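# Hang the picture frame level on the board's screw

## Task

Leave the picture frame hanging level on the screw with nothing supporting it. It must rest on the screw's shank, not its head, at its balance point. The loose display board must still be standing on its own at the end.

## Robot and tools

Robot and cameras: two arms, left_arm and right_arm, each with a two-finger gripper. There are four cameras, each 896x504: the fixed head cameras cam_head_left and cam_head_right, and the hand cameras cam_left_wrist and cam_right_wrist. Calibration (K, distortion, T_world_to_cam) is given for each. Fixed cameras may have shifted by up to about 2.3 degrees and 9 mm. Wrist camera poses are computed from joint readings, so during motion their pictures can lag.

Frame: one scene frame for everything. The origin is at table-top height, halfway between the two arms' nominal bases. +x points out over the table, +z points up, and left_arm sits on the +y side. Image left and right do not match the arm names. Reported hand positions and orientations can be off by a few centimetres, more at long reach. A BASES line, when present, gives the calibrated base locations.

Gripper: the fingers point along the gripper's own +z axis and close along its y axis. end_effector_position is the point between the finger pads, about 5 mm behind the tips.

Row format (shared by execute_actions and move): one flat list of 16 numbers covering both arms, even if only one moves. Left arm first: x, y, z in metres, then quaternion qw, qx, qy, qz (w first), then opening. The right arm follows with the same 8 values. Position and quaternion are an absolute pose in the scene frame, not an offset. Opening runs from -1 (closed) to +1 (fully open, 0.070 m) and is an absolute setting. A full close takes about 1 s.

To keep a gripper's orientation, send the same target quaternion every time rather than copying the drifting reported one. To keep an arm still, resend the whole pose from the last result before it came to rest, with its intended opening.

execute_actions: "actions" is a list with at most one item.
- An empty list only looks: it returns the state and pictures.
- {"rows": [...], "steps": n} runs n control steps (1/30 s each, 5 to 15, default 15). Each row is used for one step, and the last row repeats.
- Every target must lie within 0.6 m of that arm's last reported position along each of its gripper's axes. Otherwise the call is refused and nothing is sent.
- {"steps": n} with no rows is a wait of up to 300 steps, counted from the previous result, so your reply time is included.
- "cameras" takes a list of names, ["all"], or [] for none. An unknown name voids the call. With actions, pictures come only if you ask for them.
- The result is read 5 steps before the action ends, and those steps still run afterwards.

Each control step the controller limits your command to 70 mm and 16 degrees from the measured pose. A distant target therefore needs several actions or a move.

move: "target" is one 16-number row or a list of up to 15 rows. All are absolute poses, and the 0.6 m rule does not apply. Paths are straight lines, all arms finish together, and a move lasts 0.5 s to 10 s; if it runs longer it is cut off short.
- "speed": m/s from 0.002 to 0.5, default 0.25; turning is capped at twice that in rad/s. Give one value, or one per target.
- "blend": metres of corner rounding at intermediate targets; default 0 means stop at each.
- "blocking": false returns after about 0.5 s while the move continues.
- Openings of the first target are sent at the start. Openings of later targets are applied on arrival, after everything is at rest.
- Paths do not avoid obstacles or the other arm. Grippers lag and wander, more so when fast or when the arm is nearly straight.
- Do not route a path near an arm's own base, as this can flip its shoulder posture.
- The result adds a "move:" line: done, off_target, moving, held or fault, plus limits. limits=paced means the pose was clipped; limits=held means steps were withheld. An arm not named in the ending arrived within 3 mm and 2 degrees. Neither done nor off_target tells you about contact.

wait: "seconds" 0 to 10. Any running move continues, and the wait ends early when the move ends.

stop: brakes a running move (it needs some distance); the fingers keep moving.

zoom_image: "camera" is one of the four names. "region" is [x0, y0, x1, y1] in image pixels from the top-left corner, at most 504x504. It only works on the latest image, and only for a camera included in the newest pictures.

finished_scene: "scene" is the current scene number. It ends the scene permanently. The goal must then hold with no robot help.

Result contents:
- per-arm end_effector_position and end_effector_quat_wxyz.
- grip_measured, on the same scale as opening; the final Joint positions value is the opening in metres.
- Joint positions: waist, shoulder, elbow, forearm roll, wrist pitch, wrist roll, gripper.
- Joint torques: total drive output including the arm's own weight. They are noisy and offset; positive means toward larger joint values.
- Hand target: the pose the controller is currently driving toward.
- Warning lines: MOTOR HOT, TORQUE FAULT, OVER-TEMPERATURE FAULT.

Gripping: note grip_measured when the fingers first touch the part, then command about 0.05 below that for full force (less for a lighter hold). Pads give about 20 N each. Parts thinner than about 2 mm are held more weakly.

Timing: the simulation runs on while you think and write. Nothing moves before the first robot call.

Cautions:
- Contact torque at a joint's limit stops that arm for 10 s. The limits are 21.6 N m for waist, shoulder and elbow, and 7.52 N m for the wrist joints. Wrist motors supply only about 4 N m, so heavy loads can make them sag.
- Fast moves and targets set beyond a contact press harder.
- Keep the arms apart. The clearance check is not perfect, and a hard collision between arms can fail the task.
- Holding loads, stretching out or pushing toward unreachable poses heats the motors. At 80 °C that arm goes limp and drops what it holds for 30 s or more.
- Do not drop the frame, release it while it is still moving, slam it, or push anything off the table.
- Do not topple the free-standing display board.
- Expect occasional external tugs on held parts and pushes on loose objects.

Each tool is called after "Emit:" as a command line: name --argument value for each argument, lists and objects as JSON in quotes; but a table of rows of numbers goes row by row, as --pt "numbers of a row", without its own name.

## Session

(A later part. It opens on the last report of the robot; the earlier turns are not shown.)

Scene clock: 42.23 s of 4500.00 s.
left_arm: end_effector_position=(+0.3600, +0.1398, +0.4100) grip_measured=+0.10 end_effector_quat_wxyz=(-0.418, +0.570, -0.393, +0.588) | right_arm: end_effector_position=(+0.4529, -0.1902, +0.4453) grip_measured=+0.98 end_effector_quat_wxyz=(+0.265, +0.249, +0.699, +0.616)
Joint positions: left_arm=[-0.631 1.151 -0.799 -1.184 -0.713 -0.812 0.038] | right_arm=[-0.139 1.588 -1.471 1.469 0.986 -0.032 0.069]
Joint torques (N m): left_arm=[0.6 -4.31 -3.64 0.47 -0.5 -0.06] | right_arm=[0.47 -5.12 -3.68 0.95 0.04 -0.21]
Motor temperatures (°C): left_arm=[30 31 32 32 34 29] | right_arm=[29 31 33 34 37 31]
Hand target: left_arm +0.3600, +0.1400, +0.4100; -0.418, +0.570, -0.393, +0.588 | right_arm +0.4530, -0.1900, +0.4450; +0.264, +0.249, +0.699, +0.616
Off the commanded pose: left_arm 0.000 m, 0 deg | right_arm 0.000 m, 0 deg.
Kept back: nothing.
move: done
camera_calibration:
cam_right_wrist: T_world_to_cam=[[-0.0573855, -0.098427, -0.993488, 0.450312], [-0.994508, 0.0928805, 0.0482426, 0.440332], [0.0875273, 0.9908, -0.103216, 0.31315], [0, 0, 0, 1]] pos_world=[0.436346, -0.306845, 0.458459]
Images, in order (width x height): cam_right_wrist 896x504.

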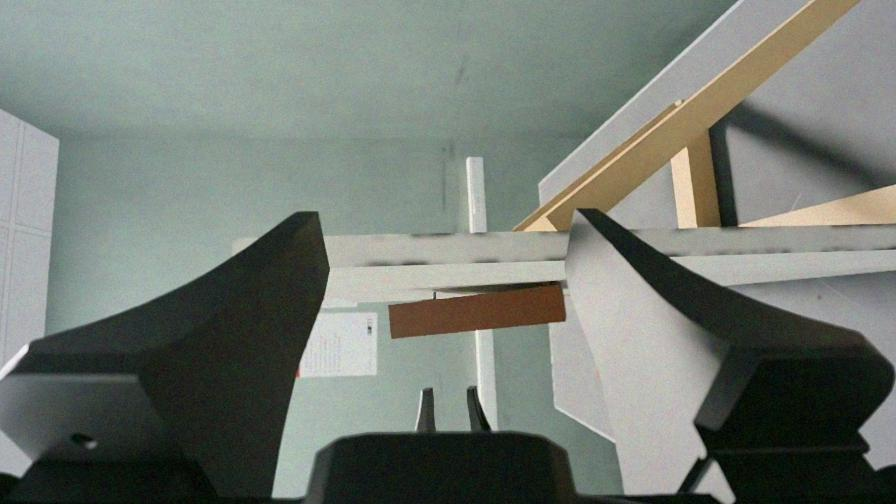

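Emit:
move --target '[0.388, 0.132, 0.4065, 0.4106, -0.5757, 0.3799, -0.5964, 0.1, 0.453, -0.19, 0.445, 0.264, 0.249, 0.699, 0.616, 1]' --speed 0.06 --cameras '["cam_left_wrist", "cam_right_wrist"]'

Scene clock: 45.70 s of 4500.00 s.
left_arm: end_effector_position=(+0.3883, +0.1318, +0.4064) grip_measured=+0.10 end_effector_quat_wxyz=(-0.410, +0.576, -0.380, +0.596) | right_arm: end_effector_position=(+0.4529, -0.1902, +0.4453) grip_measured=+0.98 end_effector_quat_wxyz=(+0.265, +0.249, +0.699, +0.616)
Joint positions: left_arm=[-0.583 1.263 -0.861 -1.087 -0.7 -0.954 0.038] | right_arm=[-0.139 1.588 -1.471 1.469 0.986 -0.032 0.069]
Joint torques (N m): left_arm=[-0.14 -4.56 -3.06 0.37 -0.75 0.11] | right_arm=[-0.05 -5.1 -3.7 0.94 0.02 -0.18]
Motor temperatures (°C): left_arm=[30 31 32 32 34 29] | right_arm=[29 31 33 34 37 31]
Hand target: left_arm +0.3880, +0.1320, +0.4065; -0.411, +0.576, -0.380, +0.596 | right_arm +0.4530, -0.1900, +0.4450; +0.264, +0.249, +0.699, +0.616
Off the commanded pose: left_arm 0.000 m, 0 deg | right_arm 0.000 m, 0 deg.
Kept back: nothing.
move: done
camera_calibration:
cam_left_wrist: T_world_to_cam=[[-0.0289228, 0.364693, 0.930678, -0.411485], [-0.559505, -0.777453, 0.287263, 0.203617], [0.828322, -0.512411, 0.226534, -0.224459], [0, 0, 0, 1]] pos_world=[0.287948, 0.193354, 0.375316]
cam_right_wrist: T_world_to_cam=[[-0.0573855, -0.098427, -0.993488, 0.450312], [-0.994508, 0.0928805, 0.0482426, 0.440332], [0.0875273, 0.9908, -0.103216, 0.31315], [0, 0, 0, 1]] pos_world=[0.436346, -0.306845, 0.458459]
Images, in order (width x height): cam_left_wrist 896x504, cam_right_wrist 896x504.

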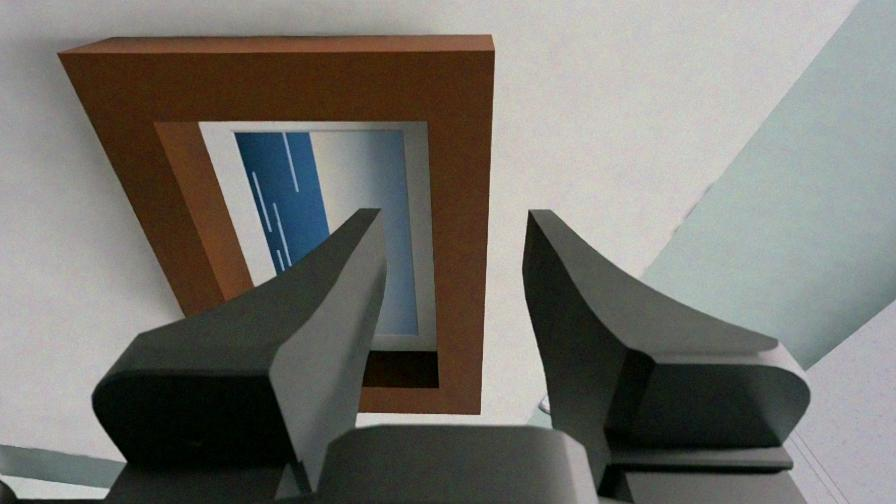

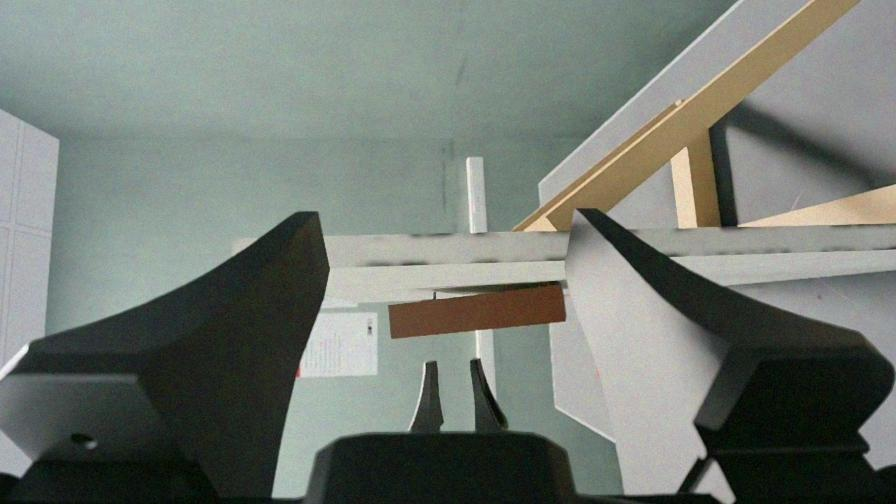

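Emit:
move --target '[0.43, 0.132, 0.4087, 0.4106, -0.5757, 0.3799, -0.5964, 0.1, 0.453, -0.19, 0.445, 0.264, 0.249, 0.699, 0.616, 1]' --speed 0.03 --cameras '["cam_left_wrist", "cam_right_wrist"]'

Scene clock: 47.70 s of 4500.00 s.
left_arm: end_effector_position=(+0.4302, +0.1320, +0.4087) grip_measured=+0.10 end_effector_quat_wxyz=(-0.411, +0.576, -0.380, +0.596) | right_arm: end_effector_position=(+0.4529, -0.1902, +0.4453) grip_measured=+0.98 end_effector_quat_wxyz=(+0.265, +0.249, +0.699, +0.616)
Joint positions: left_arm=[-0.482 1.391 -0.982 -0.985 -0.621 -1.042 0.038] | right_arm=[-0.139 1.588 -1.471 1.469 0.986 -0.032 0.069]
Joint torques (N m): left_arm=[-0.33 -4.94 -3.18 0.41 -0.85 -0.03] | right_arm=[-0.31 -5.12 -3.71 0.94 0.01 -0.18]
Motor temperatures (°C): left_arm=[30 31 32 32 34 29] | right_arm=[29 31 33 34 37 31]
Hand target: left_arm +0.4300, +0.1320, +0.4087; -0.411, +0.576, -0.380, +0.596 | right_arm +0.4530, -0.1900, +0.4450; +0.264, +0.249, +0.699, +0.616
Off the commanded pose: left_arm 0.000 m, 0 deg | right_arm 0.000 m, 0 deg.
Kept back: nothing.
move: done
camera_calibration:
cam_left_wrist: T_world_to_cam=[[-0.0290361, 0.36402, 0.930938, -0.412445], [-0.559396, -0.77775, 0.286672, 0.226769], [0.828392, -0.512439, 0.226214, -0.259493], [0, 0, 0, 1]] pos_world=[0.329839, 0.193533, 0.377653]
cam_right_wrist: T_world_to_cam=[[-0.0573855, -0.098427, -0.993488, 0.450312], [-0.994508, 0.0928805, 0.0482426, 0.440332], [0.0875273, 0.9908, -0.103216, 0.31315], [0, 0, 0, 1]] pos_world=[0.436346, -0.306845, 0.458459]
Images, in order (width x height): cam_left_wrist 896x504, cam_right_wrist 896x504.

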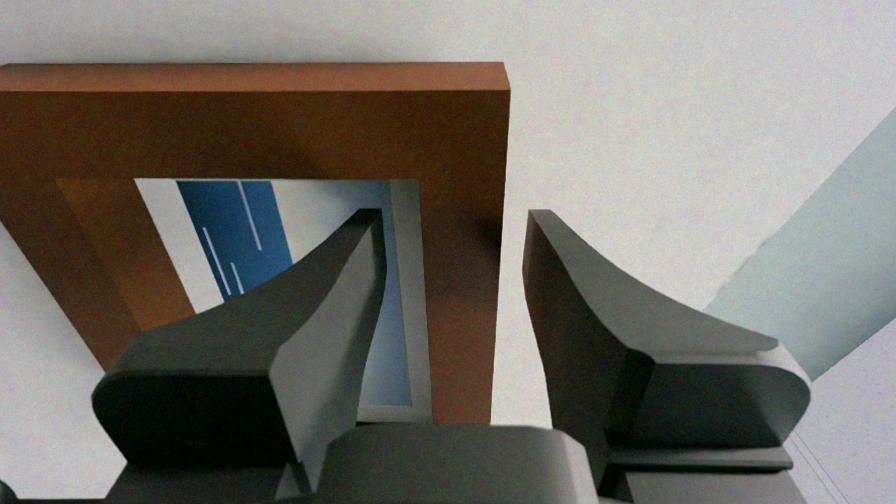

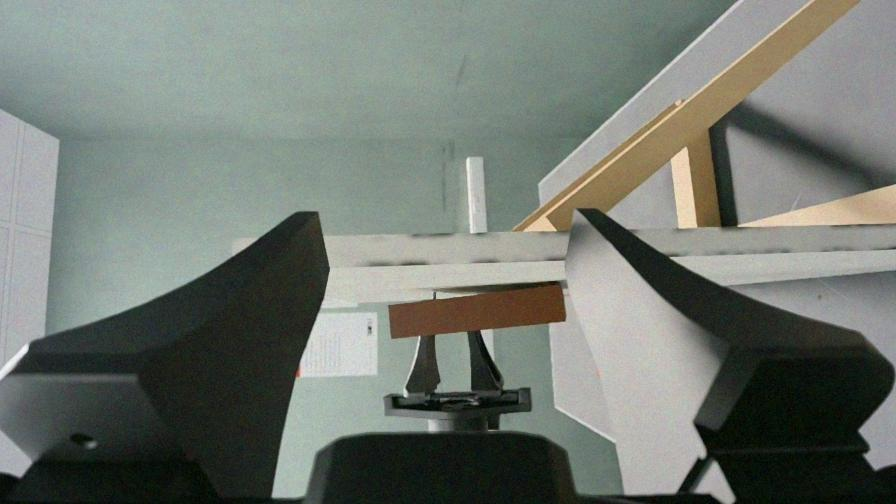

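Emit:
move --pt "0.43 0.132 0.4087 0.4106 -0.5757 0.3799 -0.5964 -0.36 0.453 -0.19 0.445 0.264 0.249 0.699 0.616 1" --pt "0.43 0.132 0.4087 0.4106 -0.5757 0.3799 -0.5964 -0.5 0.453 -0.19 0.445 0.264 0.249 0.699 0.616 1" --speed 0.03 --cameras '["cam_left_wrist", "cam_right_wrist"]'

Emit:
zoom_image --camera "cam_right_wrist" --region '[370, 260, 590, 380]'

Scene clock: 51.90 s of 4500.00 s.
left_arm: end_effector_position=(+0.4300, +0.1324, +0.4093) grip_measured=-0.44 end_effector_quat_wxyz=(-0.411, +0.575, -0.379, +0.597) | right_arm: end_effector_position=(+0.4529, -0.1902, +0.4453) grip_measured=+0.98 end_effector_quat_wxyz=(+0.265, +0.249, +0.699, +0.616)
Joint positions: left_arm=[-0.482 1.39 -0.982 -0.985 -0.623 -1.042 0.019] | right_arm=[-0.139 1.588 -1.471 1.469 0.986 -0.032 0.069]
Joint torques (N m): left_arm=[-0.51 -3.98 -1.49 0.29 0.14 0.15] | right_arm=[-0.46 -5.15 -3.7 0.93 -0.01 -0.18]
Motor temperatures (°C): left_arm=[30 31 32 31 34 29] | right_arm=[29 31 33 34 37 31]
Hand target: left_arm +0.4300, +0.1320, +0.4087; -0.411, +0.576, -0.380, +0.596 | right_arm +0.4530, -0.1900, +0.4450; +0.264, +0.249, +0.699, +0.616
Off the commanded pose: left_arm 0.001 m, 0 deg | right_arm 0.000 m, 0 deg.
Kept back: nothing.
move: done
camera_calibration:
cam_left_wrist: T_world_to_cam=[[-0.0313628, 0.364493, 0.930678, -0.412198], [-0.558933, -0.778333, 0.285993, 0.226913], [0.82862, -0.511217, 0.228138, -0.260281], [0, 0, 0, 1]] pos_world=[0.329576, 0.193797, 0.378108]
cam_right_wrist: T_world_to_cam=[[-0.0573855, -0.098427, -0.993488, 0.450312], [-0.994508, 0.0928805, 0.0482426, 0.440332], [0.0875273, 0.9908, -0.103216, 0.31315], [0, 0, 0, 1]] pos_world=[0.436346, -0.306845, 0.458459]
Images, in order (width x height): cam_left_wrist 896x504, cam_right_wrist 896x504.

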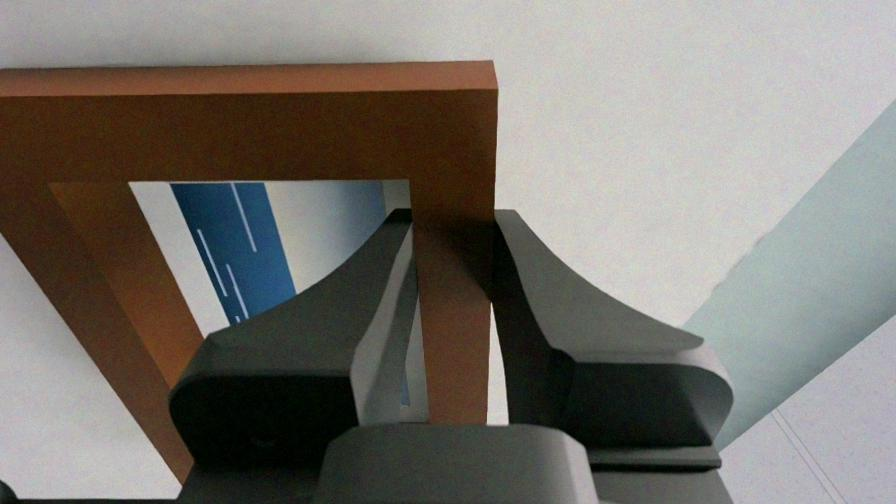

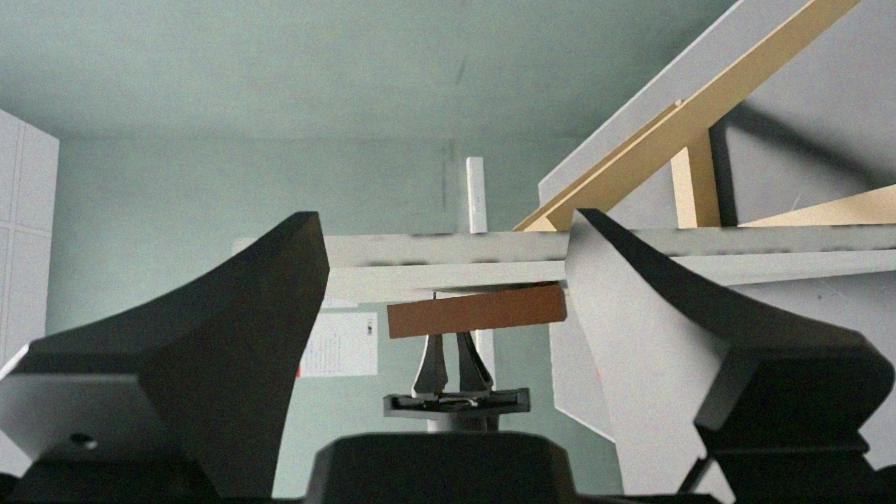

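Scaled by 2.291 from the camera's 896x504 image, which has a finer 1280x720 frame.

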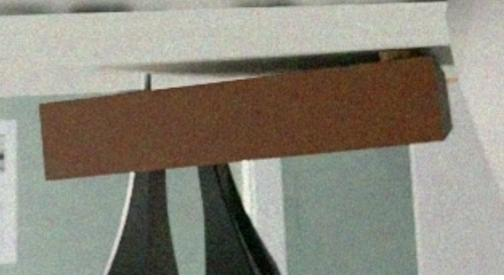

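Emit:
move --target '[0.429, 0.1322, 0.4140, 0.4106, -0.5757, 0.3799, -0.5964, -0.5, 0.453, -0.19, 0.445, 0.264, 0.249, 0.699, 0.616, 1]' --speed 0.02 --cameras '["cam_head_left", "cam_right_wrist"]'

Emit:
zoom_image --camera "cam_right_wrist" --region '[370, 260, 590, 380]'

Scene clock: 54.03 s of 4500.00 s.
left_arm: end_effector_position=(+0.4298, +0.1324, +0.4110) grip_measured=-0.45 end_effector_quat_wxyz=(-0.410, +0.577, -0.382, +0.594) | right_arm: end_effector_position=(+0.4529, -0.1902, +0.4453) grip_measured=+0.98 end_effector_quat_wxyz=(+0.265, +0.249, +0.699, +0.616)
Joint positions: left_arm=[-0.482 1.386 -0.993 -1.014 -0.609 -1.008 0.019] | right_arm=[-0.139 1.588 -1.471 1.469 0.986 -0.032 0.069]
Joint torques (N m): left_arm=[-3.15 -5.78 -4.62 0.91 -0.16 -0.07] | right_arm=[-0.47 -5.2 -3.71 0.93 -0.01 -0.18]
Motor temperatures (°C): left_arm=[30 31 32 31 34 29] | right_arm=[29 31 33 34 37 31]
Hand target: left_arm +0.4290, +0.1322, +0.4140; -0.411, +0.576, -0.380, +0.596 | right_arm +0.4530, -0.1900, +0.4450; +0.264, +0.249, +0.699, +0.616
Off the commanded pose: left_arm 0.003 m, 0 deg | right_arm 0.000 m, 0 deg.
Kept back: nothing.
move: done
camera_calibration:
cam_right_wrist: T_world_to_cam=[[-0.0573855, -0.098427, -0.993488, 0.450312], [-0.994508, 0.0928805, 0.0482426, 0.440332], [0.0875273, 0.9908, -0.103216, 0.31315], [0, 0, 0, 1]] pos_world=[0.436346, -0.306845, 0.458459]
Images, in order (width x height): cam_head_left 896x504, cam_right_wrist 896x504.

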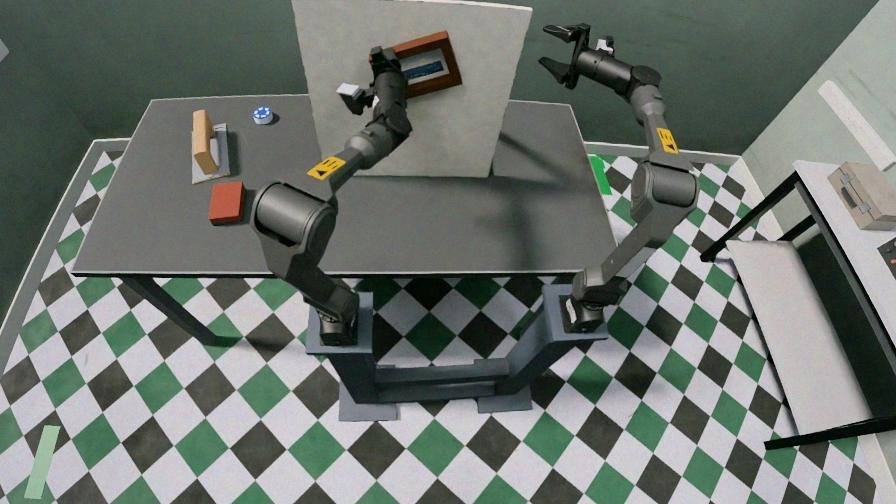

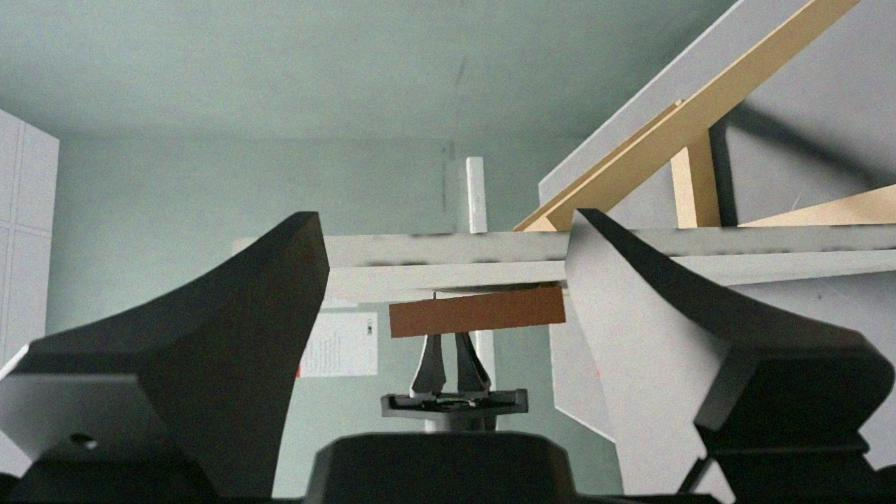

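Scaled by 2.291 from the camera's 896x504 image, which has a finer 1280x720 frame.

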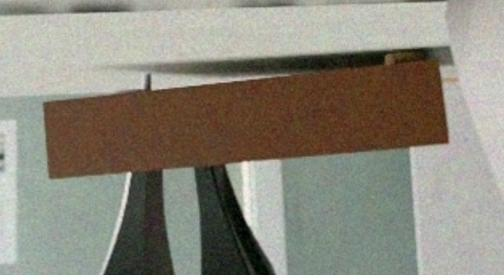

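Emit:
move --target '[0.429, 0.1315, 0.4190, 0.4106, -0.5757, 0.3799, -0.5964, -0.5, 0.453, -0.19, 0.445, 0.264, 0.249, 0.699, 0.616, 1]' --speed 0.02 --cameras '["cam_left_wrist", "cam_right_wrist"]'

Emit:
zoom_image --camera "cam_right_wrist" --region '[370, 260, 590, 380]'

Scene clock: 55.10 s of 4500.00 s.
left_arm: end_effector_position=(+0.4290, +0.1313, +0.4191) grip_measured=-0.45 end_effector_quat_wxyz=(-0.411, +0.576, -0.380, +0.596) | right_arm: end_effector_position=(+0.4529, -0.1902, +0.4453) grip_measured=+0.98 end_effector_quat_wxyz=(+0.265, +0.249, +0.699, +0.616)
Joint positions: left_arm=[-0.486 1.38 -1.014 -1.04 -0.602 -0.976 0.019] | right_arm=[-0.139 1.588 -1.471 1.469 0.986 -0.032 0.069]
Joint torques (N m): left_arm=[-0.15 -6.64 -4.34 0.54 -1.09 -0.09] | right_arm=[-0.49 -5.24 -3.74 0.93 -0.02 -0.18]
Motor temperatures (°C): left_arm=[30 31 32 31 34 29] | right_arm=[29 31 33 34 37 31]
Hand target: left_arm +0.4290, +0.1315, +0.4190; -0.411, +0.576, -0.380, +0.596 | right_arm +0.4530, -0.1900, +0.4450; +0.264, +0.249, +0.699, +0.616
Off the commanded pose: left_arm 0.000 m, 0 deg | right_arm 0.000 m, 0 deg.
Kept back: nothing.
move: done
camera_calibration:
cam_left_wrist: T_world_to_cam=[[-0.0289679, 0.36398, 0.930956, -0.421954], [-0.559918, -0.777426, 0.286531, 0.222794], [0.828041, -0.512959, 0.226319, -0.261051], [0, 0, 0, 1]] pos_world=[0.328684, 0.19288, 0.388064]
cam_right_wrist: T_world_to_cam=[[-0.0573855, -0.098427, -0.993488, 0.450312], [-0.994508, 0.0928805, 0.0482426, 0.440332], [0.0875273, 0.9908, -0.103216, 0.31315], [0, 0, 0, 1]] pos_world=[0.436346, -0.306845, 0.458459]
Images, in order (width x height): cam_left_wrist 896x504, cam_right_wrist 896x504.

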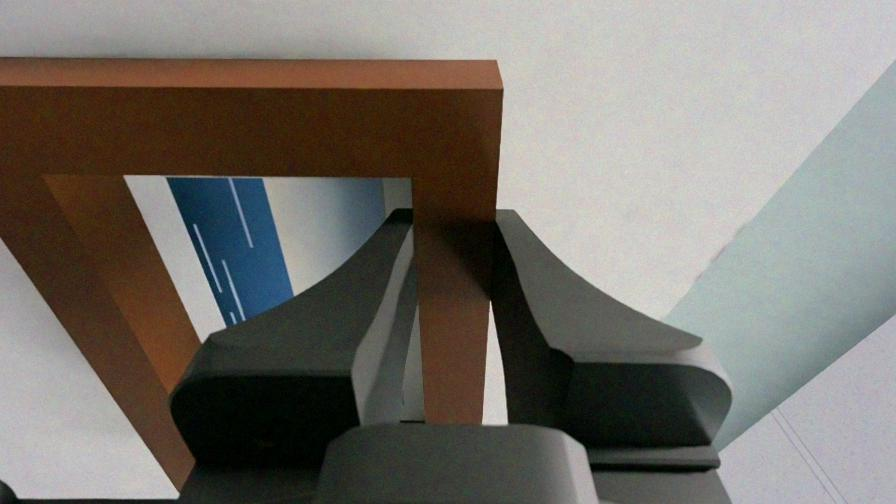

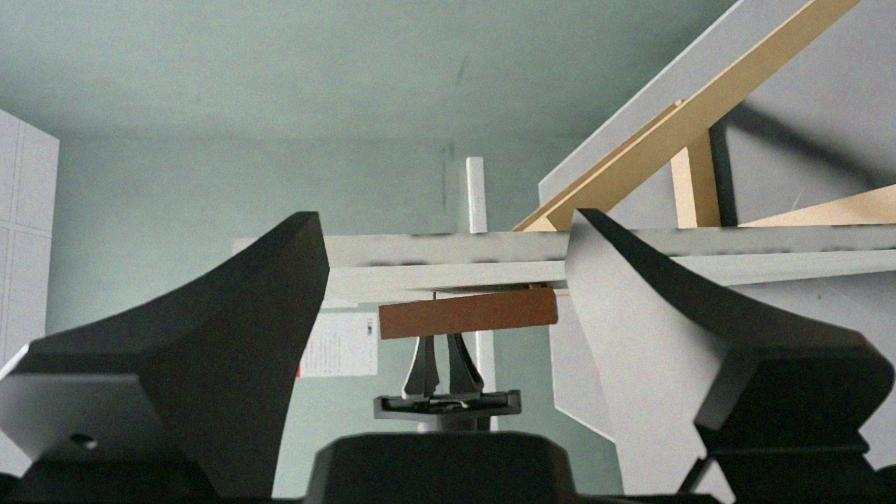

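Scaled by 2.291 from the camera's 896x504 image, which has a finer 1280x720 frame.

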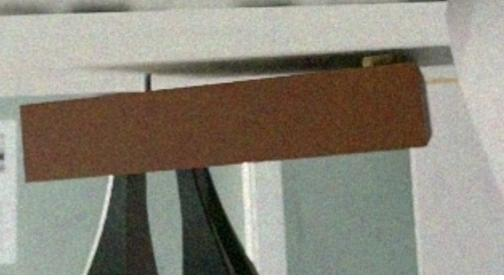

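Emit:
move --pt "0.428 0.1235 0.4280 0.46391 -0.53366 0.43534 -0.55721 -0.5 0.453 -0.19 0.445 0.264 0.249 0.699 0.616 1" --pt "0.428 0.1140 0.4335 0.51292 -0.48674 0.48674 -0.51292 -0.5 0.453 -0.19 0.445 0.264 0.249 0.699 0.616 1" --speed 0.05 --blend 0.01 --cameras '["cam_head_left", "cam_head_right", "cam_left_wrist", "cam_right_wrist"]'

Emit:
zoom_image --camera "cam_right_wrist" --region '[370, 260, 590, 380]'

Scene clock: 59.87 s of 4500.00 s.
left_arm: end_effector_position=(+0.4279, +0.1141, +0.4337) grip_measured=-0.45 end_effector_quat_wxyz=(+0.513, -0.487, +0.487, -0.513) | right_arm: end_effector_position=(+0.4529, -0.1902, +0.4453) grip_measured=+0.98 end_effector_quat_wxyz=(+0.265, +0.249, +0.699, +0.616)
Joint positions: left_arm=[-0.537 1.391 -1.08 -1.133 -0.606 -0.486 0.019] | right_arm=[-0.139 1.588 -1.471 1.469 0.986 -0.032 0.069]
Joint torques (N m): left_arm=[-0.73 -5.28 -4.56 0.57 -1.16 -0.17] | right_arm=[-0.47 -5.29 -3.69 0.92 -0.04 -0.17]
Motor temperatures (°C): left_arm=[30 31 32 31 35 29] | right_arm=[29 31 33 34 37 31]
Hand target: left_arm +0.4280, +0.1140, +0.4335; +0.513, -0.487, +0.487, -0.513 | right_arm +0.4530, -0.1900, +0.4450; +0.264, +0.249, +0.699, +0.616
Off the commanded pose: left_arm 0.000 m, 0 deg | right_arm 0.000 m, 0 deg.
Kept back: nothing.
move: done
camera_calibration:
cam_left_wrist: T_world_to_cam=[[-0.0293407, -0.0119114, 0.999498, -0.415974], [-0.559369, -0.828501, -0.026294, 0.345892], [0.828399, -0.55986, 0.017646, -0.176476], [0, 0, 0, 1]] pos_world=[0.327468, 0.182815, 0.427975]
cam_right_wrist: T_world_to_cam=[[-0.0573855, -0.098427, -0.993488, 0.450312], [-0.994508, 0.0928805, 0.0482426, 0.440332], [0.0875273, 0.9908, -0.103216, 0.31315], [0, 0, 0, 1]] pos_world=[0.436346, -0.306845, 0.458459]

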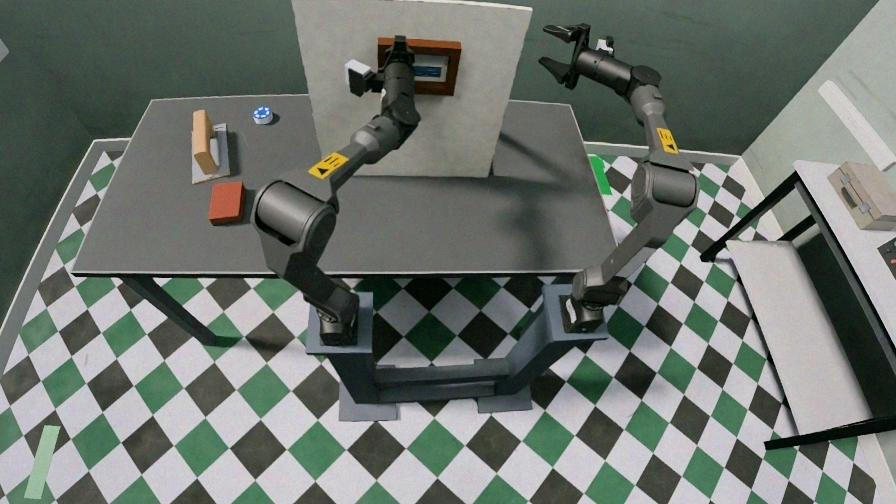

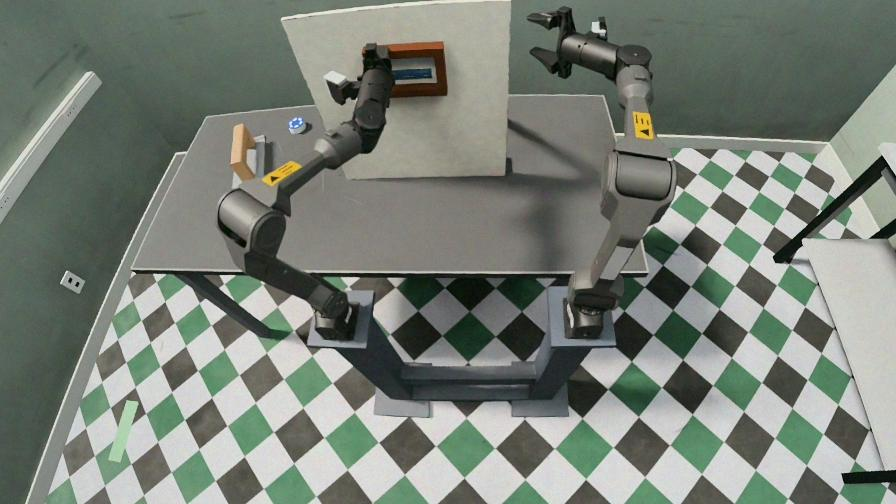

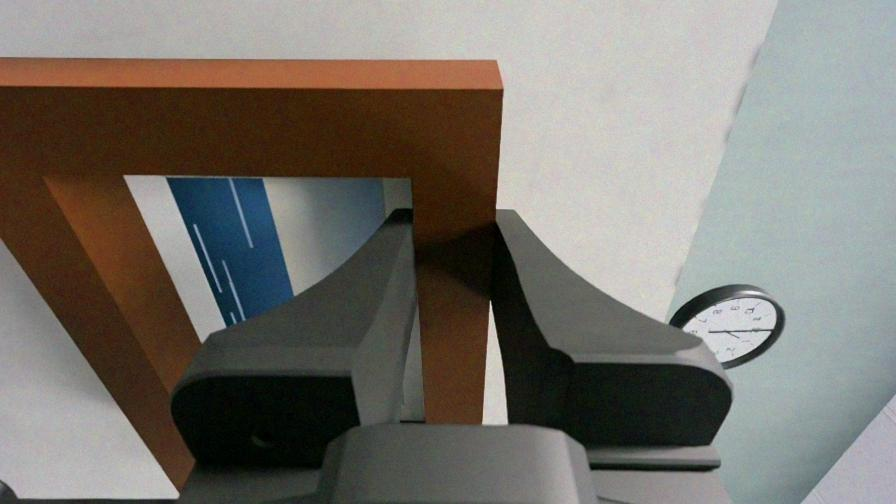

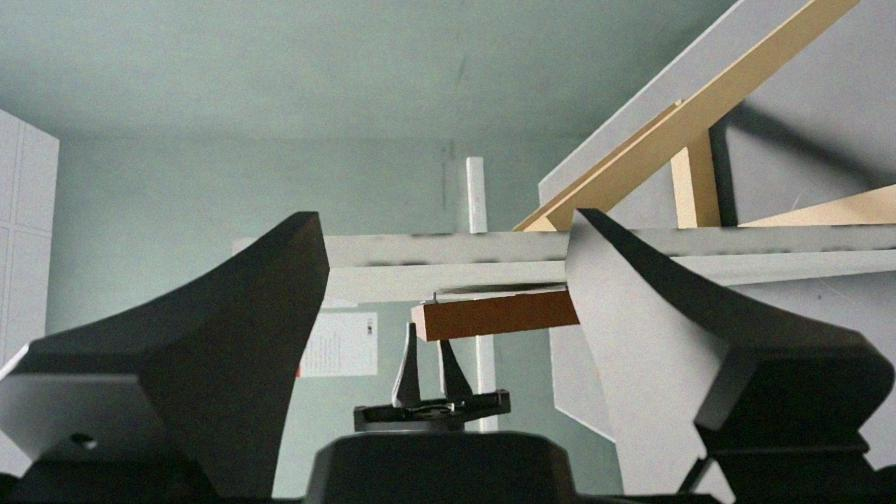

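Scaled by 2.291 from the camera's 896x504 image, which has a finer 1280x720 frame.

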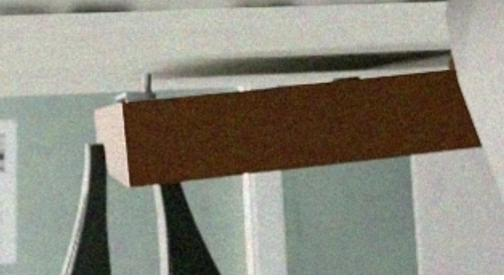

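Emit:
zoom_image --camera "cam_right_wrist" --region '[400, 280, 480, 326]'

Scaled by 6.300 from the camera's 896x504 image, which has a finer 1280x720 frame.

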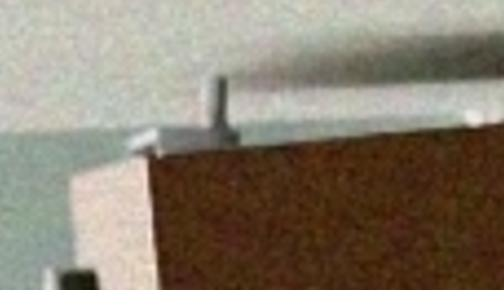

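Emit:
move --target '[0.428, 0.1140, 0.4335, 0.51292, -0.48674, 0.48674, -0.51292, -0.5, 0.453, -0.19, 0.427, 0.264, 0.249, 0.699, 0.616, 1]' --speed 0.05 --cameras '["cam_right_wrist"]'

Emit:
zoom_image --camera "cam_right_wrist" --region '[370, 270, 470, 326]'

Emit:
zoom_image --camera "cam_right_wrist" --region '[470, 270, 590, 338]'

Scene clock: 62.23 s of 4500.00 s.
left_arm: end_effector_position=(+0.4279, +0.1141, +0.4337) grip_measured=-0.45 end_effector_quat_wxyz=(+0.513, -0.487, +0.487, -0.513) | right_arm: end_effector_position=(+0.4532, -0.1902, +0.4264) grip_measured=+0.98 end_effector_quat_wxyz=(+0.264, +0.249, +0.699, +0.616)
Joint positions: left_arm=[-0.537 1.391 -1.08 -1.133 -0.606 -0.486 0.019] | right_arm=[-0.139 1.588 -1.397 1.517 0.981 -0.119 0.069]
Joint torques (N m): left_arm=[0.09 -5.27 -4.09 0.8 -1.1 -0.18] | right_arm=[-0.42 -7.01 -4.69 0.78 -0.09 0.17]
Motor temperatures (°C): left_arm=[30 31 32 31 35 29] | right_arm=[29 31 33 34 37 31]
Hand target: left_arm +0.4280, +0.1140, +0.4335; +0.513, -0.487, +0.487, -0.513 | right_arm +0.4530, -0.1900, +0.4270; +0.264, +0.249, +0.699, +0.616
Off the commanded pose: left_arm 0.000 m, 0 deg | right_arm 0.001 m, 0 deg.
Kept back: nothing.
move: done
camera_calibration:
cam_right_wrist: T_world_to_cam=[[-0.058977, -0.0979482, -0.993442, 0.43232], [-0.99449, 0.0921652, 0.0499522, 0.440594], [0.0866681, 0.990915, -0.102844, 0.311376], [0, 0, 0, 1]] pos_world=[0.436676, -0.306809, 0.439499]
Images, in order (width x height): cam_right_wrist 896x504.

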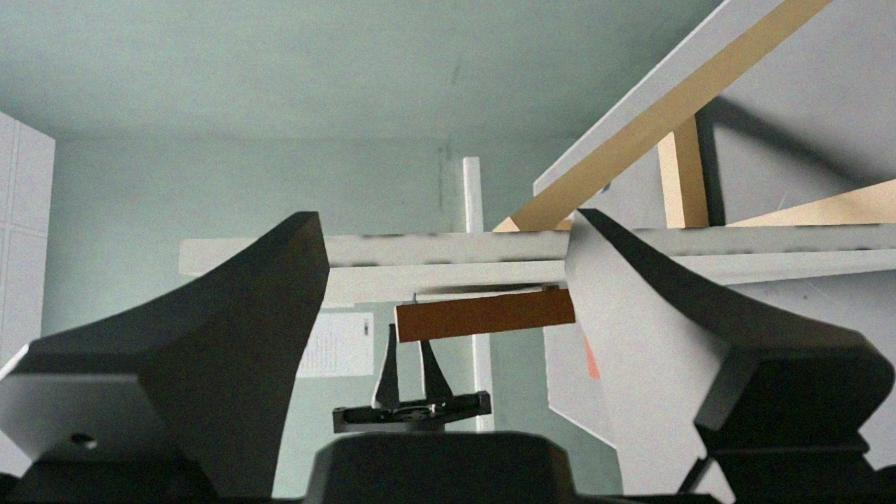

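Scaled by 5.040 from the camera's 896x504 image, which has a finer 1280x720 frame.

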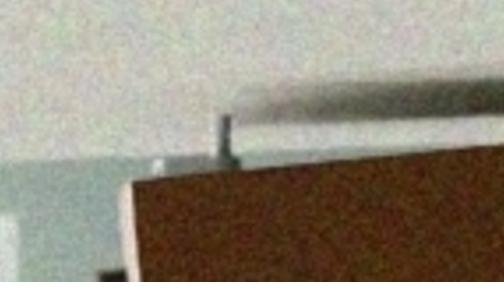

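Scaled by 4.200 from the camera's 896x504 image, which has a finer 1280x720 frame.

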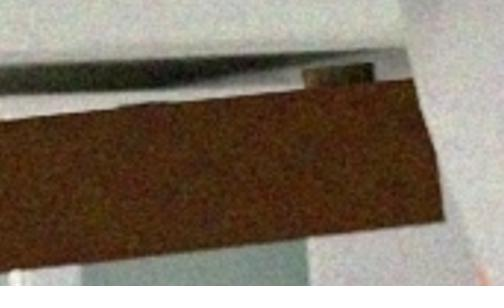

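Emit:
execute_actions --actions '[]' --cameras '["cam_head_left", "cam_head_right"]'

Emit:
zoom_image --camera "cam_head_left" --region '[355, 20, 475, 115]'

Emit:
zoom_image --camera "cam_head_right" --region '[345, 20, 465, 115]'

Scene clock: 63.80 s of 4500.00 s.
left_arm: end_effector_position=(+0.4279, +0.1141, +0.4337) grip_measured=-0.45 end_effector_quat_wxyz=(+0.513, -0.487, +0.487, -0.513) | right_arm: end_effector_position=(+0.4532, -0.1902, +0.4267) grip_measured=+0.98 end_effector_quat_wxyz=(+0.264, +0.249, +0.699, +0.616)
Joint positions: left_arm=[-0.537 1.391 -1.08 -1.133 -0.606 -0.486 0.019] | right_arm=[-0.139 1.588 -1.398 1.517 0.981 -0.118 0.069]
Joint torques (N m): left_arm=[0.49 -5.52 -3.51 0.83 -1.03 -0.16] | right_arm=[-0.36 -6.94 -4.71 0.73 -0.04 0.17]
Motor temperatures (°C): left_arm=[30 31 32 32 35 29] | right_arm=[29 31 33 34 37 31]
Hand target: left_arm +0.4280, +0.1140, +0.4335; +0.513, -0.487, +0.487, -0.513 | right_arm +0.4530, -0.1900, +0.4270; +0.264, +0.249, +0.699, +0.616
Off the commanded pose: left_arm 0.000 m, 0 deg | right_arm 0.000 m, 0 deg.
Steps of this call (1-47: nothing new was sent). Readings (end_effector_position of left_arm | right_arm):
1: (+0.4279, +0.1141, +0.4337) | (+0.4532, -0.1902, +0.4264)
2: (+0.4279, +0.1141, +0.4337) | (+0.4532, -0.1902, +0.4264)
4: (+0.4279, +0.1141, +0.4337) | (+0.4532, -0.1902, +0.4264)
8: (+0.4279, +0.1141, +0.4337) | (+0.4532, -0.1902, +0.4267)
47: the state above
Images, in order (width x height): cam_head_left 896x504, cam_head_right 896x504.

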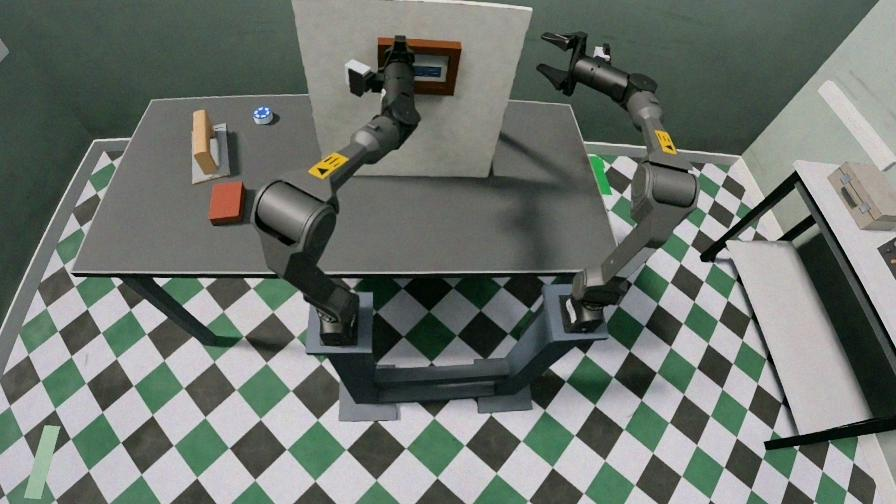

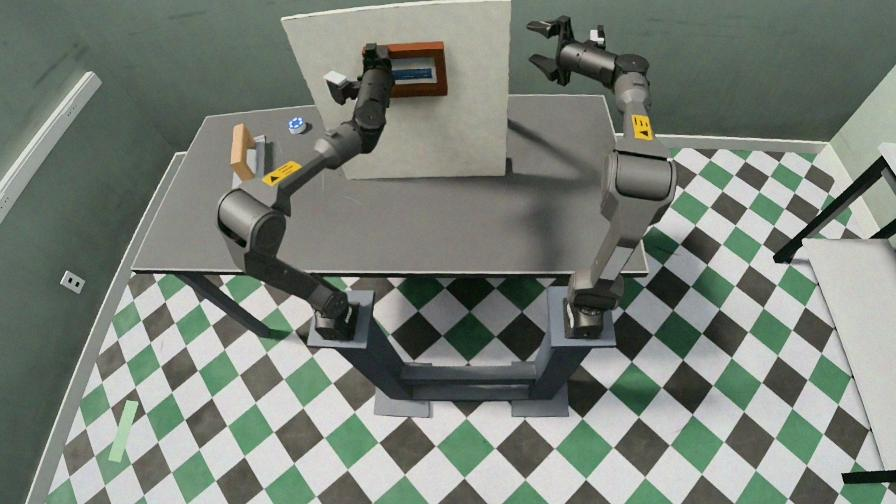

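Scaled by 4.200 from the camera's 896x504 image, which has a finer 1280x720 frame.

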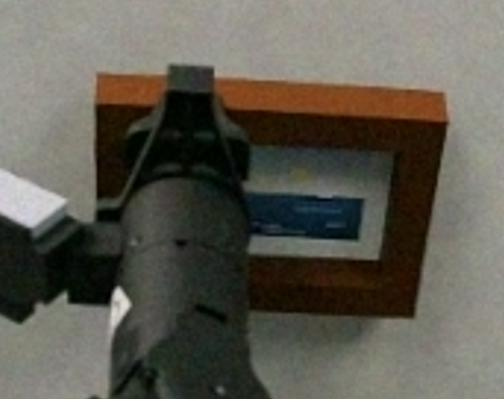

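Scaled by 4.200 from the camera's 896x504 image, which has a finer 1280x720 frame.

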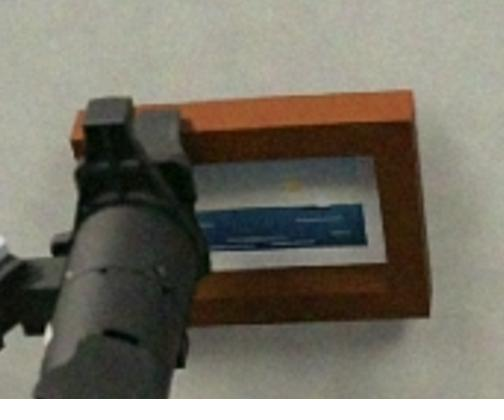

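Emit:
move --target '[0.428, 0.1140, 0.4385, 0.5064, -0.4935, 0.4935, -0.5064, -0.5, 0.453, -0.19, 0.437, 0.264, 0.249, 0.699, 0.616, 1]' --speed 0.03 --cameras '["cam_right_wrist"]'

Emit:
zoom_image --camera "cam_right_wrist" --region '[370, 270, 470, 326]'

Emit:
zoom_image --camera "cam_right_wrist" --region '[480, 270, 600, 338]'

Scene clock: 67.97 s of 4500.00 s.
left_arm: end_effector_position=(+0.4282, +0.1143, +0.4383) grip_measured=-0.45 end_effector_quat_wxyz=(+0.507, -0.494, +0.494, -0.506) | right_arm: end_effector_position=(+0.4533, -0.1903, +0.4370) grip_measured=+0.98 end_effector_quat_wxyz=(+0.264, +0.250, +0.699, +0.616)
Joint positions: left_arm=[-0.537 1.387 -1.119 -1.238 -0.579 -0.376 0.019] | right_arm=[-0.139 1.588 -1.439 1.49 0.983 -0.07 0.069]
Joint torques (N m): left_arm=[-0.4 -7.05 -4.2 0.86 -0.74 -0.2] | right_arm=[-0.13 -6.06 -4.12 0.84 0.09 -0.15]
Motor temperatures (°C): left_arm=[30 31 32 32 35 29] | right_arm=[29 31 33 34 37 31]
Hand target: left_arm +0.4280, +0.1140, +0.4385; +0.506, -0.494, +0.494, -0.506 | right_arm +0.4530, -0.1900, +0.4370; +0.264, +0.249, +0.699, +0.616
Off the commanded pose: left_arm 0.000 m, 0 deg | right_arm 0.000 m, 0 deg.
Kept back: nothing.
move: done
camera_calibration:
cam_right_wrist: T_world_to_cam=[[-0.0584035, -0.0977876, -0.993492, 0.442688], [-0.994438, 0.0930732, 0.0492981, 0.440629], [0.0876467, 0.990846, -0.10268, 0.312059], [0, 0, 0, 1]] pos_world=[0.436682, -0.306924, 0.450127]
Images, in order (width x height): cam_right_wrist 896x504.

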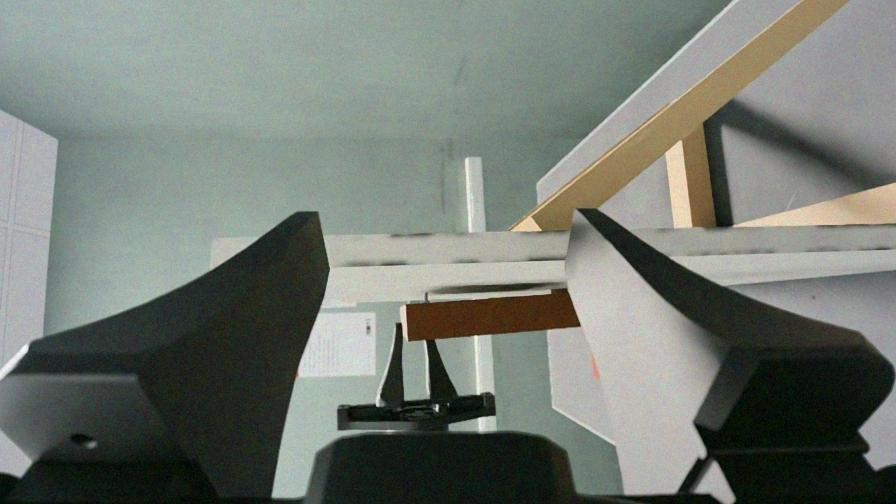

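Scaled by 5.040 from the camera's 896x504 image, which has a finer 1280x720 frame.

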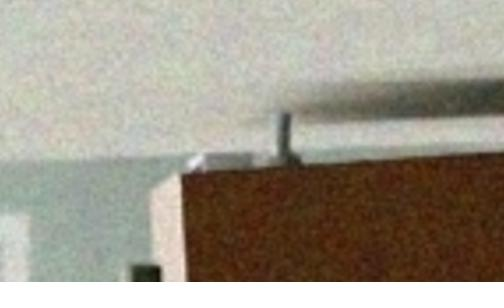

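Scaled by 4.200 from the camera's 896x504 image, which has a finer 1280x720 frame.

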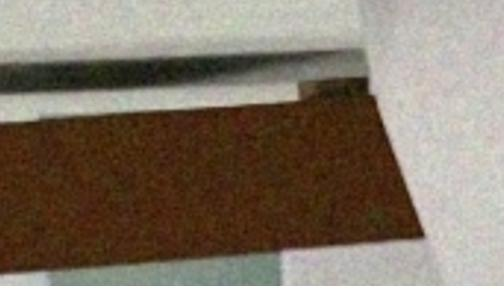

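Emit:
move --target '[0.4322, 0.1140, 0.4390, 0.5022, -0.4978, 0.4978, -0.5022, -0.5, 0.453, -0.19, 0.437, 0.264, 0.249, 0.699, 0.616, 1]' --speed 0.02 --cameras '["cam_right_wrist"]'

Emit:
zoom_image --camera "cam_right_wrist" --region '[370, 270, 470, 326]'

Emit:
zoom_image --camera "cam_right_wrist" --region '[480, 270, 600, 338]'

Scene clock: 69.90 s of 4500.00 s.
left_arm: end_effector_position=(+0.4314, +0.1144, +0.4399) grip_measured=-0.45 end_effector_quat_wxyz=(+0.503, -0.498, +0.497, -0.503) | right_arm: end_effector_position=(+0.4533, -0.1903, +0.4370) grip_measured=+0.98 end_effector_quat_wxyz=(+0.264, +0.250, +0.699, +0.616)
Joint positions: left_arm=[-0.53 1.395 -1.145 -1.286 -0.561 -0.328 0.019] | right_arm=[-0.139 1.588 -1.439 1.49 0.983 -0.07 0.069]
Joint torques (N m): left_arm=[0.76 -2.89 -4.9 1 -0.17 -0.17] | right_arm=[-0.05 -5.08 -3.69 0.95 0.01 -0.21]
Motor temperatures (°C): left_arm=[30 31 32 32 35 29] | right_arm=[29 31 33 34 37 31]
Hand target: left_arm +0.4322, +0.1140, +0.4390; +0.502, -0.498, +0.498, -0.502 | right_arm +0.4530, -0.1900, +0.4370; +0.264, +0.249, +0.699, +0.616
Off the commanded pose: left_arm 0.001 m, 0 deg | right_arm 0.000 m, 0 deg.
Kept back: nothing.
move: done
camera_calibration:
cam_right_wrist: T_world_to_cam=[[-0.0584035, -0.0977876, -0.993492, 0.442688], [-0.994438, 0.0930732, 0.0492981, 0.440629], [0.0876467, 0.990846, -0.10268, 0.312059], [0, 0, 0, 1]] pos_world=[0.436682, -0.306924, 0.450127]
Images, in order (width x height): cam_right_wrist 896x504.

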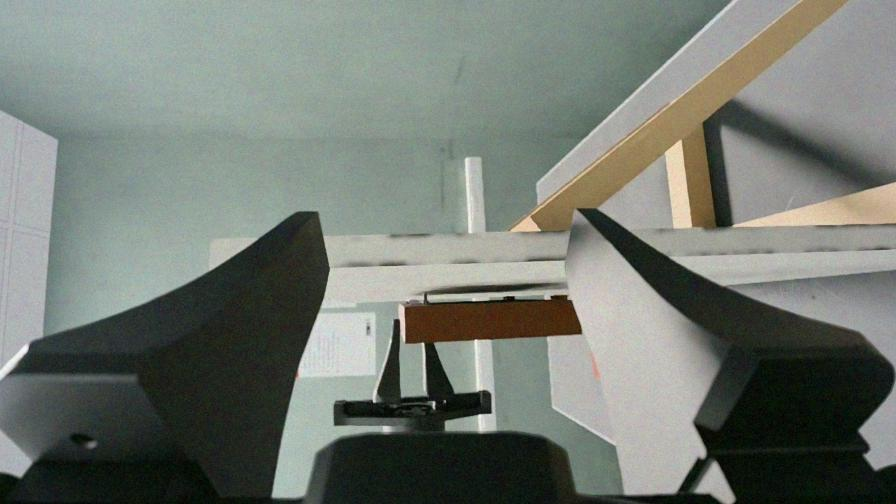

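Scaled by 5.040 from the camera's 896x504 image, which has a finer 1280x720 frame.

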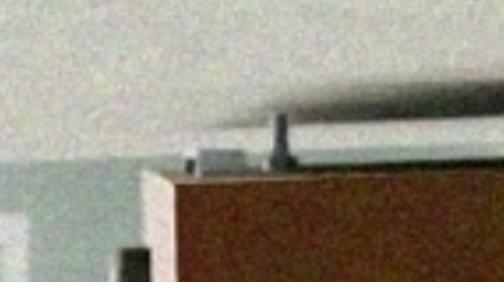

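Scaled by 4.200 from the camera's 896x504 image, which has a finer 1280x720 frame.

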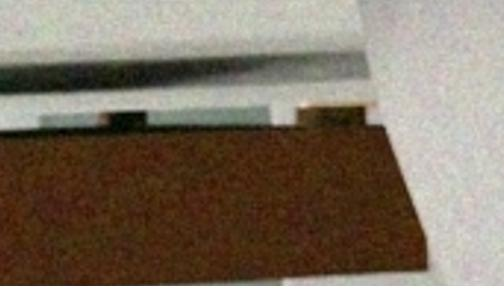

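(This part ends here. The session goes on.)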